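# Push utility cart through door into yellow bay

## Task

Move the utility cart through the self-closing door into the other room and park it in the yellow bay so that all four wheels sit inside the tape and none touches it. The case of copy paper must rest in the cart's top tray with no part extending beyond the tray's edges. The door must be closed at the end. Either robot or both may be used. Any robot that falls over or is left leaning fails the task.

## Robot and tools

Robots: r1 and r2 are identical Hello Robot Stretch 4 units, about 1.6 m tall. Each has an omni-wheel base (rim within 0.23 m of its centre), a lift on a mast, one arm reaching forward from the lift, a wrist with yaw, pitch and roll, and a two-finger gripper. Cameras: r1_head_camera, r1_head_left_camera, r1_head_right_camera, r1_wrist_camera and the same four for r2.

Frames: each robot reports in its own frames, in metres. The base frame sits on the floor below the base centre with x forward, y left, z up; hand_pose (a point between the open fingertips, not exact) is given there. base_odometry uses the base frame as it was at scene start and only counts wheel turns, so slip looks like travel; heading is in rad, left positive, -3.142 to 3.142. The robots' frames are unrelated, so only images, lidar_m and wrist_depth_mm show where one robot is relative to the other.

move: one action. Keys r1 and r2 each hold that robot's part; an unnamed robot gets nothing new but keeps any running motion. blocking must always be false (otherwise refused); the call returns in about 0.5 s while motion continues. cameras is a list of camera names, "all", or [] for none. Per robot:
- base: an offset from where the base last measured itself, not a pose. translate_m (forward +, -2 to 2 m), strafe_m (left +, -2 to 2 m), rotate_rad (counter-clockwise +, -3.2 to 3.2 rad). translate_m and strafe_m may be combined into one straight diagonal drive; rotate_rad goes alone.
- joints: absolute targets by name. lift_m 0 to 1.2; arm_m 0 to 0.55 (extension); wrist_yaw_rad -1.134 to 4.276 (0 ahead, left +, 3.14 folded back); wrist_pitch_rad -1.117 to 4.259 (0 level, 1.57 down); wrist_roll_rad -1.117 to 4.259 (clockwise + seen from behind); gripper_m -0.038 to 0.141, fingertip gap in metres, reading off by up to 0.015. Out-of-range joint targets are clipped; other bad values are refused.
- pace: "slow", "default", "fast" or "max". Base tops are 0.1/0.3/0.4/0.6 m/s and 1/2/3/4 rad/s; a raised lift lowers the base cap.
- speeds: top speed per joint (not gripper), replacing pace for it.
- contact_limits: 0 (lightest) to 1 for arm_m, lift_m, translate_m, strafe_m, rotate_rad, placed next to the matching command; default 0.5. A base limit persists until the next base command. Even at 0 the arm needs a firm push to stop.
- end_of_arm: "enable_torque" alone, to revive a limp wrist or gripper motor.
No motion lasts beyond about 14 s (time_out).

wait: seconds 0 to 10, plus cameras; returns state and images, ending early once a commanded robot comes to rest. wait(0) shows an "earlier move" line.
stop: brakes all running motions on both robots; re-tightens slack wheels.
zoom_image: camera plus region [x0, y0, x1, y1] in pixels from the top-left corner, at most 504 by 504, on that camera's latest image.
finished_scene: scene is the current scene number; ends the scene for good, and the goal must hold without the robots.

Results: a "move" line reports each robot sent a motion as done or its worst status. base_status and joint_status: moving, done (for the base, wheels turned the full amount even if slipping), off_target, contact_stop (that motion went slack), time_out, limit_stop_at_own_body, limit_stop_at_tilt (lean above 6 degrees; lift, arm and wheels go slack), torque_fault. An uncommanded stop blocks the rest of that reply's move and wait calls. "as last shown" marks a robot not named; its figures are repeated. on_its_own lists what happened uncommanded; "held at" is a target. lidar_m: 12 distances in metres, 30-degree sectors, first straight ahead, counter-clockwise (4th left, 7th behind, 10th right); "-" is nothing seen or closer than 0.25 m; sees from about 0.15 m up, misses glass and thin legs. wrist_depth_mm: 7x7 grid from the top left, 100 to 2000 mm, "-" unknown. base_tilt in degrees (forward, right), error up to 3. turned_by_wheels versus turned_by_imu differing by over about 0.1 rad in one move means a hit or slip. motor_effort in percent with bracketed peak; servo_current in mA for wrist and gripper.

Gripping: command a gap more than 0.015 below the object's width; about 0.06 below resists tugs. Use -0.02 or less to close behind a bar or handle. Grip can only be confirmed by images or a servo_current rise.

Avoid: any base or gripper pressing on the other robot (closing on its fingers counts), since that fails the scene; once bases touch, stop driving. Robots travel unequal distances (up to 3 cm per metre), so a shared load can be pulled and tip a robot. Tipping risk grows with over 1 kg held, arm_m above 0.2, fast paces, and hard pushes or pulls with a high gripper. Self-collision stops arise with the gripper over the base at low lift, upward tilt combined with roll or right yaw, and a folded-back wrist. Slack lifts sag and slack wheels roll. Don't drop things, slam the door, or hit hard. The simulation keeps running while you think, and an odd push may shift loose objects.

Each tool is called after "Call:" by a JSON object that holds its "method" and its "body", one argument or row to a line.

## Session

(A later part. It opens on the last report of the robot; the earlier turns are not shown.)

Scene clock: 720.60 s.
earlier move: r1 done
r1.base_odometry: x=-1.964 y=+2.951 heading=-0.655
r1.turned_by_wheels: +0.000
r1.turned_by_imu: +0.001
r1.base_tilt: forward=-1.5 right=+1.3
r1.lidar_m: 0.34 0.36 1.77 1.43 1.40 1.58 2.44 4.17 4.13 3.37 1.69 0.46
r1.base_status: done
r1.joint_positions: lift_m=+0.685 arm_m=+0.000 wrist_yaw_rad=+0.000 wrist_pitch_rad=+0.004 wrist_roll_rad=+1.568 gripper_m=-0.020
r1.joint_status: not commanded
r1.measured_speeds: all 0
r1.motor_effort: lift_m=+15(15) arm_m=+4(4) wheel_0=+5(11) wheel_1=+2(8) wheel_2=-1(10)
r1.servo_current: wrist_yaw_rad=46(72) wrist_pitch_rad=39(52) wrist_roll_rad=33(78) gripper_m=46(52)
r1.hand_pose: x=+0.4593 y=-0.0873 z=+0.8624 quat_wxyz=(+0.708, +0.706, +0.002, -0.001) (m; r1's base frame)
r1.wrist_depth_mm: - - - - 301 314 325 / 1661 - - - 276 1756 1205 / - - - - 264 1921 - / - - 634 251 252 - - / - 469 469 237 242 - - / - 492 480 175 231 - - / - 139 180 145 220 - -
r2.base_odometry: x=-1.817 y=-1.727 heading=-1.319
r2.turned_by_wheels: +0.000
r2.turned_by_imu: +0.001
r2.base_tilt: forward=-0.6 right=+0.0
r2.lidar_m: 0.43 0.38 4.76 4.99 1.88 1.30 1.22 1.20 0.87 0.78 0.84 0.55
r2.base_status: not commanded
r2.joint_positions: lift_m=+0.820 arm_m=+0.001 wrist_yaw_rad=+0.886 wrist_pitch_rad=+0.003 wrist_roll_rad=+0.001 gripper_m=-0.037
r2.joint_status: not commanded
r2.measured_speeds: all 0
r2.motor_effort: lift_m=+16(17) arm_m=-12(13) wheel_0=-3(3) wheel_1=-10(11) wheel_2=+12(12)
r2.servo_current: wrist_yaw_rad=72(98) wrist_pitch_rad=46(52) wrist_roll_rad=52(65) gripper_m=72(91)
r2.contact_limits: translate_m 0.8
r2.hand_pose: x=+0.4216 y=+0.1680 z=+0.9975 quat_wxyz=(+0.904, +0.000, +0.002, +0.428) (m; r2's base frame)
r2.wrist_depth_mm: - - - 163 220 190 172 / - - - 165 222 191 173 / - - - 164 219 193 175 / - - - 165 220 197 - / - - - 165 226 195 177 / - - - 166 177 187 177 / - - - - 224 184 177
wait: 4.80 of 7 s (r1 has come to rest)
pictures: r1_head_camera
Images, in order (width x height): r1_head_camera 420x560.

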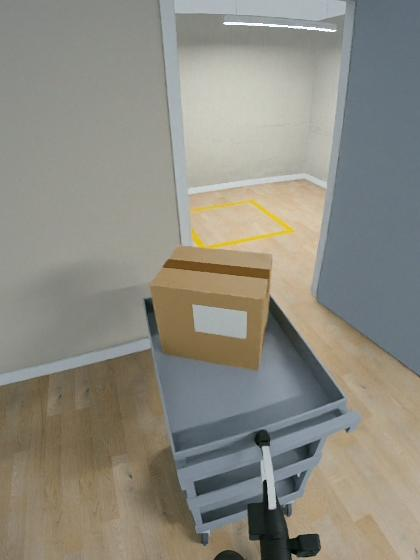

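Call:
{"method": "move", "body": {
  "blocking": false,
  "r1": {"base":{"translate_m":0.07,"strafe_m":0.5},"pace":"slow"},
  "cameras": []
}}

Call:
{"method": "wait", "body": {
  "seconds": 7,
  "cameras": []
}}

Call:
{"method": "move", "body": {
  "blocking": false,
  "r1": {"base":{"rotate_rad":-0.35},"pace":"slow"},
  "cameras": []
}}

Call:
{"method": "wait", "body": {
  "seconds": 3,
  "cameras": ["r1_head_camera","r1_head_left_camera"]
}}

Scene clock: 737.00 s.
move: r1 moving
r1.base_odometry: x=-1.955 y=+2.960 heading=-0.655
r1.turned_by_wheels: +0.000
r1.turned_by_imu: -0.001
r1.base_tilt: forward=-1.6 right=+1.3
r1.lidar_m: 0.34 0.37 1.74 1.43 1.38 1.52 2.40 4.18 4.15 3.36 1.71 0.45
r1.base_status: translate_m moving; strafe_m moving
r1.joint_positions: lift_m=+0.685 arm_m=+0.000 wrist_yaw_rad=+0.000 wrist_pitch_rad=+0.004 wrist_roll_rad=+1.568 gripper_m=-0.020
r1.joint_status: not commanded
r1.measured_speeds: translate_m=+0.009 strafe_m=+0.052 rotate_rad=-0.002 lift_m=+0.000 arm_m=+0.000 wrist_yaw_rad=+0.000 wrist_pitch_rad=+0.000 wrist_roll_rad=+0.000
r1.motor_effort: lift_m=+15(15) arm_m=+4(4) wheel_0=-5(8) wheel_1=+5(7) wheel_2=-2(3)
r1.servo_current: wrist_yaw_rad=65(65) wrist_pitch_rad=39(52) wrist_roll_rad=52(65) gripper_m=39(52)
r1.hand_pose: x=+0.4593 y=-0.0873 z=+0.8624 quat_wxyz=(+0.708, +0.706, +0.002, -0.001) (m; r1's base frame)
r1.wrist_depth_mm: - - - - 309 315 325 / 1708 - - - 283 1756 1205 / 1808 - - - 264 1863 - / - - 676 253 255 - - / - 473 473 238 241 - - / - 484 480 176 229 - - / - 138 180 145 219 - -
r2: as last shown
r2.turned_by_imu: +0.000
r2.lidar_m: 0.40 0.37 4.77 5.00 1.84 1.31 1.21 1.23 0.86 0.81 0.83 0.55
r2.motor_effort: lift_m=+17(17) arm_m=-12(12) wheel_0=-2(3) wheel_1=-10(10) wheel_2=+12(12)
r2.servo_current: wrist_yaw_rad=85(91) wrist_pitch_rad=39(46) wrist_roll_rad=52(59) gripper_m=72(78)
r2.contact_limits: translate_m 0.8
r2.wrist_depth_mm: - - - 164 220 190 172 / - - - 164 221 191 173 / - - - 164 219 193 174 / - - - 165 220 197 - / - - - 165 226 195 176 / - - - 166 177 188 177 / - - - - 224 184 177
pictures: none
No camera images: "cameras" was empty.

Scene clock: 742.77 s.
earlier move: r1 done
r1.base_odometry: x=-1.604 y=+3.304 heading=-0.656
r1.turned_by_wheels: +0.000
r1.turned_by_imu: +0.001
r1.base_tilt: forward=-1.6 right=+1.3
r1.lidar_m: 0.40 1.36 1.21 0.96 0.96 1.08 1.73 4.42 4.66 3.80 0.46 0.39
r1.base_status: done
r1.joint_positions: lift_m=+0.685 arm_m=+0.000 wrist_yaw_rad=-0.004 wrist_pitch_rad=+0.004 wrist_roll_rad=+1.568 gripper_m=-0.020
r1.joint_status: not commanded
r1.measured_speeds: all 0
r1.motor_effort: lift_m=+15(15) arm_m=+0(4) wheel_0=-6(11) wheel_1=+2(8) wheel_2=-1(8)
r1.servo_current: wrist_yaw_rad=52(72) wrist_pitch_rad=39(52) wrist_roll_rad=46(72) gripper_m=46(52)
r1.hand_pose: x=+0.4590 y=-0.0885 z=+0.8624 quat_wxyz=(+0.708, +0.706, +0.000, -0.003) (m; r1's base frame)
r1.wrist_depth_mm: - 525 496 - 189 - - / - 413 418 - 198 - - / - 462 459 145 207 - - / - 525 530 154 216 - - / - - 609 161 226 - - / - - 182 174 234 - - / - 131 162 - 249 - -
r2.base_odometry: x=-1.817 y=-1.727 heading=-1.319
r2.turned_by_wheels: +0.000
r2.turned_by_imu: +0.001
r2.base_tilt: forward=-0.6 right=+0.1
r2.lidar_m: 0.44 0.38 4.77 5.00 1.87 1.32 1.23 1.24 0.86 0.80 0.82 0.53
r2.base_status: not commanded
r2.joint_positions: lift_m=+0.820 arm_m=+0.001 wrist_yaw_rad=+0.886 wrist_pitch_rad=+0.003 wrist_roll_rad=+0.001 gripper_m=-0.037
r2.joint_status: not commanded
r2.measured_speeds: all 0
r2.motor_effort: lift_m=+17(17) arm_m=-12(13) wheel_0=-2(3) wheel_1=-10(10) wheel_2=+12(12)
r2.servo_current: wrist_yaw_rad=78(98) wrist_pitch_rad=46(52) wrist_roll_rad=52(59) gripper_m=72(85)
r2.contact_limits: translate_m 0.8
r2.hand_pose: x=+0.4216 y=+0.1680 z=+0.9975 quat_wxyz=(+0.904, +0.000, +0.002, +0.428) (m; r2's base frame)
r2.wrist_depth_mm: - - - 163 220 190 172 / - - - 165 222 191 173 / - - - 164 219 193 174 / - - - 165 220 198 - / - - - 166 226 195 176 / - - - 166 177 187 176 / - - - - 224 184 177
wait: 5.77 of 7 s (r1 has come to rest)
pictures: none
No camera images: "cameras" was empty.

Scene clock: 743.27 s.
move: r1 moving
r1.base_odometry: x=-1.604 y=+3.304 heading=-0.780
r1.turned_by_wheels: -0.124
r1.turned_by_imu: -0.124
r1.base_tilt: forward=-1.6 right=+1.3
r1.lidar_m: 0.41 0.47 1.34 0.99 0.96 1.02 1.46 4.41 4.64 3.90 2.05 0.41
r1.base_status: rotate_rad moving
r1.joint_positions: lift_m=+0.685 arm_m=+0.000 wrist_yaw_rad=+0.006 wrist_pitch_rad=+0.004 wrist_roll_rad=+1.568 gripper_m=-0.020
r1.joint_status: not commanded
r1.measured_speeds: translate_m=+0.001 strafe_m=-0.001 rotate_rad=-0.485 lift_m=+0.000 arm_m=+0.000 wrist_yaw_rad=+0.002 wrist_pitch_rad=+0.000 wrist_roll_rad=+0.000
r1.motor_effort: lift_m=+15(15) arm_m=-1(1) wheel_0=+13(13) wheel_1=+5(7) wheel_2=+9(9)
r1.servo_current: wrist_yaw_rad=65(65) wrist_pitch_rad=46(52) wrist_roll_rad=52(65) gripper_m=46(52)
r1.hand_pose: x=+0.4598 y=-0.0856 z=+0.8624 quat_wxyz=(+0.708, +0.706, +0.004, +0.001) (m; r1's base frame)
r1.wrist_depth_mm: 1756 - 544 141 196 - - / - 477 455 146 204 - - / - 439 445 151 212 - - / - 504 512 158 218 - - / - 569 591 163 228 - - / - - 180 176 233 - - / - - 162 130 244 - -
r2: as last shown
r2.turned_by_imu: +0.000
r2.lidar_m: 0.42 0.42 4.75 4.99 1.86 1.31 1.22 1.24 0.87 0.81 0.82 0.53
r2.servo_current: wrist_yaw_rad=78(85) wrist_pitch_rad=39(46) wrist_roll_rad=52(59) gripper_m=72(78)
r2.contact_limits: translate_m 0.8
r2.wrist_depth_mm: - - - 163 219 190 173 / - - - 165 222 191 173 / - - - 164 220 192 175 / - - - 165 220 197 - / - - - 166 225 194 176 / - - - 166 177 189 177 / - - - - 224 184 177
pictures: none
No camera images: "cameras" was empty.

Scene clock: 744.23 s.
earlier move: r1 done
r1.base_odometry: x=-1.604 y=+3.304 heading=-1.005
r1.turned_by_wheels: -0.225
r1.turned_by_imu: -0.226
r1.base_tilt: forward=-1.6 right=+1.3
r1.lidar_m: 0.38 0.39 1.37 1.11 0.98 0.98 1.22 2.33 4.44 4.20 3.74 0.45
r1.base_status: done
r1.joint_positions: lift_m=+0.685 arm_m=+0.000 wrist_yaw_rad=+0.005 wrist_pitch_rad=+0.004 wrist_roll_rad=+1.568 gripper_m=-0.020
r1.joint_status: not commanded
r1.measured_speeds: all 0
r1.motor_effort: lift_m=+15(15) arm_m=-4(4) wheel_0=+5(13) wheel_1=+4(7) wheel_2=+1(11)
r1.servo_current: wrist_yaw_rad=39(65) wrist_pitch_rad=46(52) wrist_roll_rad=39(65) gripper_m=52(52)
r1.hand_pose: x=+0.4597 y=-0.0859 z=+0.8623 quat_wxyz=(+0.708, +0.706, +0.003, +0.000) (m; r1's base frame)
r1.wrist_depth_mm: - - - 255 259 1618 1229 / - - - 191 256 1708 - / 1983 - - 248 247 842 - / 1808 500 469 242 244 - - / - 500 484 179 237 - - / - 521 504 178 232 - - / - 138 179 136 227 - -
r2.base_odometry: x=-1.817 y=-1.727 heading=-1.319
r2.turned_by_wheels: +0.000
r2.turned_by_imu: +0.000
r2.base_tilt: forward=-0.6 right=+0.0
r2.lidar_m: 0.43 0.39 4.80 5.00 1.86 1.29 1.22 1.21 0.86 0.80 0.81 0.52
r2.base_status: not commanded
r2.joint_positions: lift_m=+0.820 arm_m=+0.001 wrist_yaw_rad=+0.886 wrist_pitch_rad=+0.003 wrist_roll_rad=+0.001 gripper_m=-0.037
r2.joint_status: not commanded
r2.measured_speeds: all 0
r2.motor_effort: lift_m=+17(17) arm_m=-12(13) wheel_0=-3(3) wheel_1=-10(10) wheel_2=+12(12)
r2.servo_current: wrist_yaw_rad=85(91) wrist_pitch_rad=46(46) wrist_roll_rad=39(59) gripper_m=78(85)
r2.contact_limits: translate_m 0.8
r2.hand_pose: x=+0.4216 y=+0.1680 z=+0.9975 quat_wxyz=(+0.904, +0.000, +0.002, +0.428) (m; r2's base frame)
r2.wrist_depth_mm: - - - 164 219 190 173 / - - - 165 221 191 173 / - - - 165 218 193 175 / - - - 165 221 198 - / - - - 165 227 195 177 / - - - 166 177 187 177 / - - - - 223 184 177
wait: 0.97 of 3 s (r1 has come to rest)
pictures: r1_head_camera, r1_head_left_camera
Images, in order (width x height): r1_head_camera 420x560, r1_head_left_camera 420x672.

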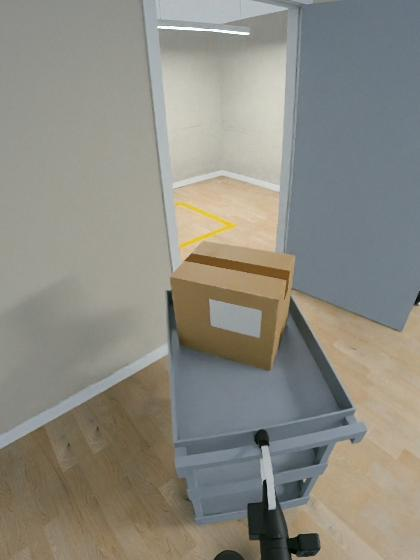

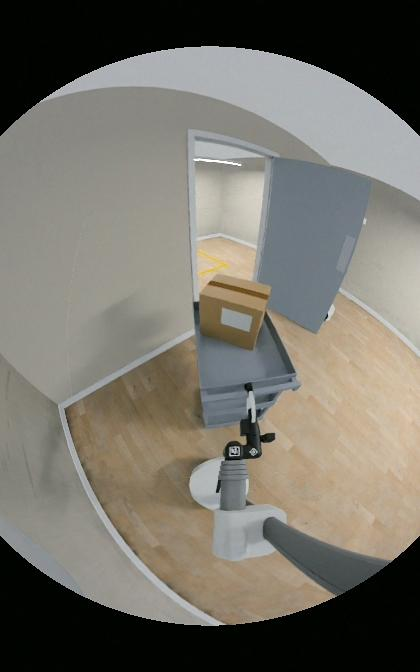

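Call:
{"method": "move", "body": {
  "blocking": false,
  "r1": {"base":{"translate_m":0.08,"strafe_m":0.12},"pace":"slow"},
  "cameras": []
}}

Call:
{"method": "wait", "body": {
  "seconds": 4,
  "cameras": []
}}

Call:
{"method": "move", "body": {
  "blocking": false,
  "r1": {"base":{"translate_m":0.3},"pace":"slow"},
  "cameras": []
}}

Call:
{"method": "wait", "body": {
  "seconds": 7,
  "cameras": ["r1_head_camera","r1_head_left_camera"]
}}

Scene clock: 754.67 s.
move: r1 moving
r1.base_odometry: x=-1.592 y=+3.304 heading=-1.005
r1.turned_by_wheels: +0.000
r1.turned_by_imu: +0.000
r1.base_tilt: forward=-1.6 right=+1.3
r1.lidar_m: 0.36 0.40 1.35 1.08 0.95 0.95 1.19 2.30 4.46 4.19 3.75 0.42
r1.base_status: translate_m moving; strafe_m moving
r1.joint_positions: lift_m=+0.685 arm_m=+0.000 wrist_yaw_rad=+0.003 wrist_pitch_rad=+0.004 wrist_roll_rad=+1.568 gripper_m=-0.020
r1.joint_status: not commanded
r1.measured_speeds: translate_m=+0.027 strafe_m=+0.040 rotate_rad=+0.000 lift_m=+0.000 arm_m=+0.000 wrist_yaw_rad=+0.000 wrist_pitch_rad=+0.000 wrist_roll_rad=+0.000
r1.motor_effort: lift_m=+14(15) arm_m=-3(4) wheel_0=-3(4) wheel_1=+7(9) wheel_2=-5(7)
r1.servo_current: wrist_yaw_rad=72(72) wrist_pitch_rad=33(46) wrist_roll_rad=39(65) gripper_m=39(46)
r1.hand_pose: x=+0.4595 y=-0.0866 z=+0.8623 quat_wxyz=(+0.708, +0.706, +0.002, +0.000) (m; r1's base frame)
r1.wrist_depth_mm: - - - - 263 1618 1205 / - - - 193 256 1661 - / 1983 - - 249 249 1756 - / 1756 559 484 241 245 - - / - 492 480 179 238 - - / - 525 500 178 232 - - / - 139 179 138 226 - -
r2: as last shown
r2.base_tilt: forward=-0.6 right=+0.1
r2.lidar_m: 0.43 0.40 4.78 5.01 1.88 1.30 1.21 1.22 0.85 0.79 0.83 0.55
r2.servo_current: wrist_yaw_rad=85(91) wrist_pitch_rad=33(46) wrist_roll_rad=52(52) gripper_m=72(78)
r2.contact_limits: translate_m 0.8
r2.wrist_depth_mm: - - - 164 220 190 173 / - - - 165 223 190 173 / - - - 164 220 193 175 / - - - 165 221 197 - / - - - 165 226 194 176 / - - - 167 177 189 176 / - - - - 224 183 178
pictures: none
No camera images: "cameras" was empty.

Scene clock: 756.90 s.
earlier move: r1 done
r1.base_odometry: x=-1.460 y=+3.301 heading=-1.005
r1.turned_by_wheels: +0.000
r1.turned_by_imu: +0.000
r1.base_tilt: forward=-1.6 right=+1.3
r1.lidar_m: 0.37 1.22 1.23 1.06 0.93 0.93 1.13 2.21 4.61 4.25 3.77 0.43
r1.base_status: done
r1.joint_positions: lift_m=+0.685 arm_m=+0.000 wrist_yaw_rad=-0.003 wrist_pitch_rad=+0.004 wrist_roll_rad=+1.568 gripper_m=-0.020
r1.joint_status: not commanded
r1.measured_speeds: all 0
r1.motor_effort: lift_m=+15(15) arm_m=+4(4) wheel_0=-3(10) wheel_1=+4(9) wheel_2=-6(10)
r1.servo_current: wrist_yaw_rad=46(72) wrist_pitch_rad=46(52) wrist_roll_rad=33(65) gripper_m=46(52)
r1.hand_pose: x=+0.4590 y=-0.0882 z=+0.8623 quat_wxyz=(+0.708, +0.706, +0.001, -0.002) (m; r1's base frame)
r1.wrist_depth_mm: - - - - 247 1618 1255 / - - - - 244 1756 - / 1863 - 597 239 241 - - / - 473 469 236 238 - - / - 517 492 176 236 - - / - 539 517 177 233 - - / - 138 170 135 229 - -
r2.base_odometry: x=-1.817 y=-1.727 heading=-1.319
r2.turned_by_wheels: +0.000
r2.turned_by_imu: +0.000
r2.base_tilt: forward=-0.6 right=+0.1
r2.lidar_m: 0.44 0.39 4.76 4.99 1.88 1.30 1.23 1.22 0.83 0.79 0.83 0.55
r2.base_status: not commanded
r2.joint_positions: lift_m=+0.820 arm_m=+0.001 wrist_yaw_rad=+0.886 wrist_pitch_rad=+0.003 wrist_roll_rad=+0.001 gripper_m=-0.037
r2.joint_status: not commanded
r2.measured_speeds: all 0
r2.motor_effort: lift_m=+17(17) arm_m=-12(13) wheel_0=-2(3) wheel_1=-10(10) wheel_2=+12(12)
r2.servo_current: wrist_yaw_rad=85(91) wrist_pitch_rad=39(52) wrist_roll_rad=39(65) gripper_m=65(85)
r2.contact_limits: translate_m 0.8
r2.hand_pose: x=+0.4216 y=+0.1680 z=+0.9975 quat_wxyz=(+0.904, +0.000, +0.002, +0.428) (m; r2's base frame)
r2.wrist_depth_mm: - - - 163 220 190 173 / - - - 165 221 191 173 / - - - 164 220 193 174 / - - - 165 220 198 - / - - - 166 226 195 176 / - - - 166 177 189 177 / - - - - 224 185 177
wait: 2.23 of 4 s (r1 has come to rest)
pictures: none
No camera images: "cameras" was empty.

Scene clock: 757.40 s.
move: r1 moving
r1.base_odometry: x=-1.453 y=+3.291 heading=-1.005
r1.turned_by_wheels: +0.000
r1.turned_by_imu: +0.000
r1.base_tilt: forward=-1.6 right=+1.2
r1.lidar_m: 0.36 1.22 1.22 1.06 0.94 0.95 1.16 2.27 4.60 4.25 3.74 0.43
r1.base_status: translate_m moving
r1.joint_positions: lift_m=+0.685 arm_m=+0.000 wrist_yaw_rad=-0.003 wrist_pitch_rad=+0.004 wrist_roll_rad=+1.568 gripper_m=-0.020
r1.joint_status: not commanded
r1.measured_speeds: translate_m=+0.049 strafe_m=+0.000 rotate_rad=-0.002 lift_m=+0.000 arm_m=+0.000 wrist_yaw_rad=+0.000 wrist_pitch_rad=+0.000 wrist_roll_rad=+0.000
r1.motor_effort: lift_m=+15(15) arm_m=+4(4) wheel_0=+6(8) wheel_1=+5(7) wheel_2=-10(10)
r1.servo_current: wrist_yaw_rad=46(65) wrist_pitch_rad=46(52) wrist_roll_rad=39(59) gripper_m=46(46)
r1.hand_pose: x=+0.4590 y=-0.0882 z=+0.8623 quat_wxyz=(+0.708, +0.706, +0.001, -0.002) (m; r1's base frame)
r1.wrist_depth_mm: - - - - 248 1618 1205 / - - - - 244 1661 - / 1921 - 603 239 241 - - / - 473 469 236 238 - - / - 508 496 175 235 - - / - 535 521 177 232 - - / - 138 171 150 229 - -
r2: as last shown
r2.base_tilt: forward=-0.6 right=+0.0
r2.lidar_m: 0.40 0.39 4.79 5.01 1.85 1.27 1.20 1.26 0.86 0.81 0.84 0.55
r2.motor_effort: lift_m=+17(17) arm_m=-12(13) wheel_0=-3(3) wheel_1=-10(10) wheel_2=+12(12)
r2.servo_current: wrist_yaw_rad=78(91) wrist_pitch_rad=39(46) wrist_roll_rad=46(59) gripper_m=78(85)
r2.contact_limits: translate_m 0.8
r2.wrist_depth_mm: - - - 163 220 190 172 / - - - 165 221 191 174 / - - - 164 220 192 175 / - - - 165 220 198 - / - - - 165 225 195 177 / - - - 167 177 188 177 / - - - - 224 184 178
pictures: none
No camera images: "cameras" was empty.

Scene clock: 761.17 s.
earlier move: r1 done
r1.base_odometry: x=-1.299 y=+3.048 heading=-1.005
r1.turned_by_wheels: +0.001
r1.turned_by_imu: +0.001
r1.base_tilt: forward=-1.6 right=+1.3
r1.lidar_m: 0.35 0.35 1.00 1.21 1.14 1.12 1.38 2.76 4.81 4.02 1.85 0.45
r1.base_status: done
r1.joint_positions: lift_m=+0.685 arm_m=+0.000 wrist_yaw_rad=+0.000 wrist_pitch_rad=+0.004 wrist_roll_rad=+1.568 gripper_m=-0.020
r1.joint_status: not commanded
r1.measured_speeds: all 0
r1.motor_effort: lift_m=+15(15) arm_m=+4(4) wheel_0=+5(10) wheel_1=+3(8) wheel_2=-2(10)
r1.servo_current: wrist_yaw_rad=39(65) wrist_pitch_rad=46(52) wrist_roll_rad=59(72) gripper_m=39(52)
r1.hand_pose: x=+0.4593 y=-0.0874 z=+0.8623 quat_wxyz=(+0.708, +0.706, +0.001, -0.001) (m; r1's base frame)
r1.wrist_depth_mm: - - - - 297 319 1098 / 1576 - - - 270 1618 1229 / - - - 263 259 1863 - / - - 574 246 249 - - / - 480 473 236 239 - - / - 496 480 175 231 - - / - 138 180 147 221 - -
r2.base_odometry: x=-1.817 y=-1.727 heading=-1.319
r2.turned_by_wheels: +0.000
r2.turned_by_imu: +0.001
r2.base_tilt: forward=-0.6 right=+0.1
r2.lidar_m: 0.43 0.41 4.80 4.99 1.87 1.32 1.22 1.22 0.85 0.78 0.83 0.53
r2.base_status: not commanded
r2.joint_positions: lift_m=+0.820 arm_m=+0.001 wrist_yaw_rad=+0.886 wrist_pitch_rad=+0.003 wrist_roll_rad=+0.001 gripper_m=-0.037
r2.joint_status: not commanded
r2.measured_speeds: all 0
r2.motor_effort: lift_m=+16(17) arm_m=-12(13) wheel_0=-3(3) wheel_1=-10(10) wheel_2=+12(12)
r2.servo_current: wrist_yaw_rad=98(98) wrist_pitch_rad=39(46) wrist_roll_rad=52(59) gripper_m=72(85)
r2.contact_limits: translate_m 0.8
r2.hand_pose: x=+0.4216 y=+0.1680 z=+0.9975 quat_wxyz=(+0.904, +0.000, +0.002, +0.428) (m; r2's base frame)
r2.wrist_depth_mm: - - - 163 220 190 172 / - - - 165 221 191 173 / - - - 164 220 193 175 / - - - 165 221 198 - / - - - 166 226 195 176 / - - - 166 177 187 177 / - - - - 223 184 178
wait: 3.77 of 7 s (r1 has come to rest)
pictures: r1_head_camera, r1_head_left_camera
Images, in order (width x height): r1_head_camera 420x560, r1_head_left_camera 420x672.

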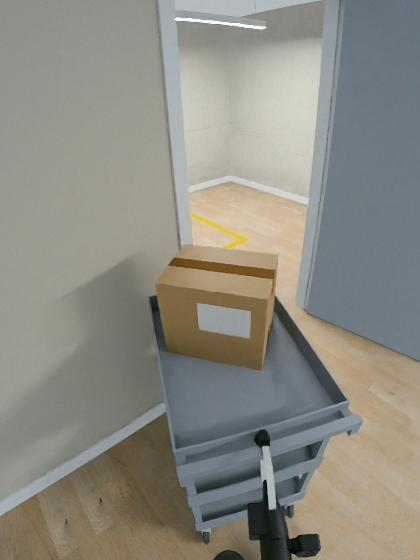

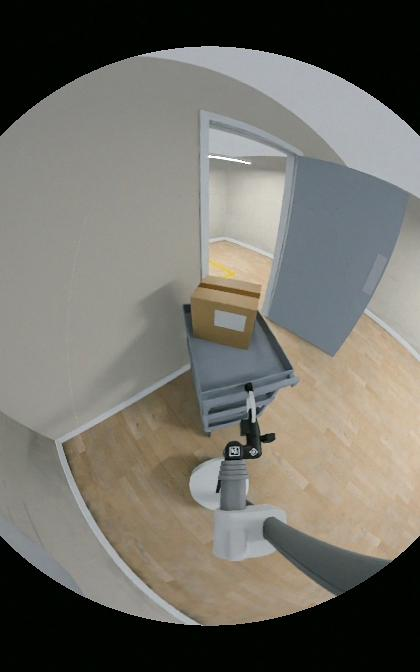

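Call:
{"method": "move", "body": {
  "blocking": false,
  "r1": {"base":{"translate_m":-0.6,"strafe_m":-0.35},"pace":"slow"},
  "cameras": []
}}

Call:
{"method": "wait", "body": {
  "seconds": 9,
  "cameras": ["r1_head_camera","r1_head_left_camera"]
}}

Scene clock: 780.30 s.
move: r1 moving
r1.base_odometry: x=-1.312 y=+3.055 heading=-1.004
r1.turned_by_wheels: +0.001
r1.turned_by_imu: +0.000
r1.base_tilt: forward=-1.6 right=+1.3
r1.lidar_m: 0.35 0.36 1.03 1.21 1.11 1.13 1.41 2.72 4.82 4.00 1.86 0.45
r1.base_status: translate_m moving; strafe_m moving
r1.joint_positions: lift_m=+0.685 arm_m=+0.000 wrist_yaw_rad=+0.003 wrist_pitch_rad=+0.004 wrist_roll_rad=+1.568 gripper_m=-0.020
r1.joint_status: not commanded
r1.measured_speeds: translate_m=-0.049 strafe_m=-0.028 rotate_rad=-0.001 lift_m=+0.000 arm_m=+0.000 wrist_yaw_rad=+0.003 wrist_pitch_rad=+0.000 wrist_roll_rad=+0.000
r1.motor_effort: lift_m=+15(15) arm_m=-2(4) wheel_0=+4(5) wheel_1=-5(6) wheel_2=+11(11)
r1.servo_current: wrist_yaw_rad=46(59) wrist_pitch_rad=52(52) wrist_roll_rad=46(59) gripper_m=46(52)
r1.hand_pose: x=+0.4595 y=-0.0867 z=+0.8623 quat_wxyz=(+0.708, +0.706, +0.002, -0.001) (m; r1's base frame)
r1.wrist_depth_mm: - - - - 285 320 1098 / 1618 - - - 267 1618 1229 / - - - 262 258 1808 - / - - 569 248 249 - - / - 484 473 182 240 - - / - 496 488 176 232 - - / - 138 180 146 221 - -
r2: as last shown
r2.turned_by_imu: +0.000
r2.lidar_m: 0.41 0.40 4.76 5.00 1.87 1.29 1.22 1.23 0.84 0.77 0.82 0.56
r2.motor_effort: lift_m=+17(17) arm_m=-12(13) wheel_0=-2(3) wheel_1=-10(10) wheel_2=+12(12)
r2.servo_current: wrist_yaw_rad=78(91) wrist_pitch_rad=46(46) wrist_roll_rad=46(52) gripper_m=78(78)
r2.contact_limits: translate_m 0.8
r2.wrist_depth_mm: - - - 164 220 190 172 / - - - 165 221 191 173 / - - - 165 220 193 174 / - - - 165 220 197 - / - - - 166 225 195 177 / - - - 166 176 188 176 / - - - - 224 185 177
pictures: none
No camera images: "cameras" was empty.

Scene clock: 787.90 s.
earlier move: r1 done
r1.base_odometry: x=-1.916 y=+3.367 heading=-1.005
r1.turned_by_wheels: -0.001
r1.turned_by_imu: -0.003
r1.base_tilt: forward=-1.6 right=+1.3
r1.lidar_m: 0.34 0.36 1.69 1.11 1.00 0.99 1.24 2.41 4.13 4.15 3.70 0.47
r1.base_status: done
r1.joint_positions: lift_m=+0.685 arm_m=+0.000 wrist_yaw_rad=+0.003 wrist_pitch_rad=+0.004 wrist_roll_rad=+1.568 gripper_m=-0.020
r1.joint_status: not commanded
r1.measured_speeds: all 0
r1.motor_effort: lift_m=+15(15) arm_m=-4(4) wheel_0=+2(7) wheel_1=-3(8) wheel_2=+3(11)
r1.servo_current: wrist_yaw_rad=33(78) wrist_pitch_rad=46(59) wrist_roll_rad=39(78) gripper_m=39(59)
r1.hand_pose: x=+0.4595 y=-0.0866 z=+0.8623 quat_wxyz=(+0.708, +0.706, +0.002, -0.001) (m; r1's base frame)
r1.wrist_depth_mm: - - - - 315 324 325 / - - - - 287 1808 1229 / - - - - 272 1921 - / - - - 256 256 1808 - / 1863 473 473 239 241 - - / 1756 488 473 176 232 - - / - 500 180 145 217 - -
r2.base_odometry: x=-1.817 y=-1.727 heading=-1.319
r2.turned_by_wheels: +0.000
r2.turned_by_imu: +0.001
r2.base_tilt: forward=-0.6 right=+0.1
r2.lidar_m: 0.45 0.41 4.76 5.01 1.86 1.30 1.21 1.25 0.85 0.78 0.85 0.55
r2.base_status: not commanded
r2.joint_positions: lift_m=+0.820 arm_m=+0.001 wrist_yaw_rad=+0.886 wrist_pitch_rad=+0.003 wrist_roll_rad=+0.001 gripper_m=-0.037
r2.joint_status: not commanded
r2.measured_speeds: all 0
r2.motor_effort: lift_m=+17(17) arm_m=-12(13) wheel_0=-3(3) wheel_1=-10(10) wheel_2=+12(12)
r2.servo_current: wrist_yaw_rad=91(98) wrist_pitch_rad=46(52) wrist_roll_rad=46(65) gripper_m=78(85)
r2.contact_limits: translate_m 0.8
r2.hand_pose: x=+0.4216 y=+0.1680 z=+0.9975 quat_wxyz=(+0.904, +0.000, +0.002, +0.428) (m; r2's base frame)
r2.wrist_depth_mm: - - - 163 220 190 173 / - - - 165 222 191 173 / - - - 164 219 193 174 / - - - 165 220 196 - / - - - 166 225 194 176 / - - - 166 177 188 176 / - - - - 224 185 177
wait: 7.60 of 9 s (r1 has come to rest)
pictures: r1_head_camera, r1_head_left_camera
Images, in order (width x height): r1_head_camera 420x560, r1_head_left_camera 420x672.

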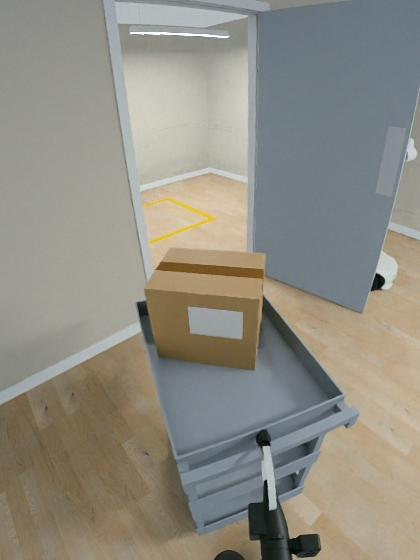

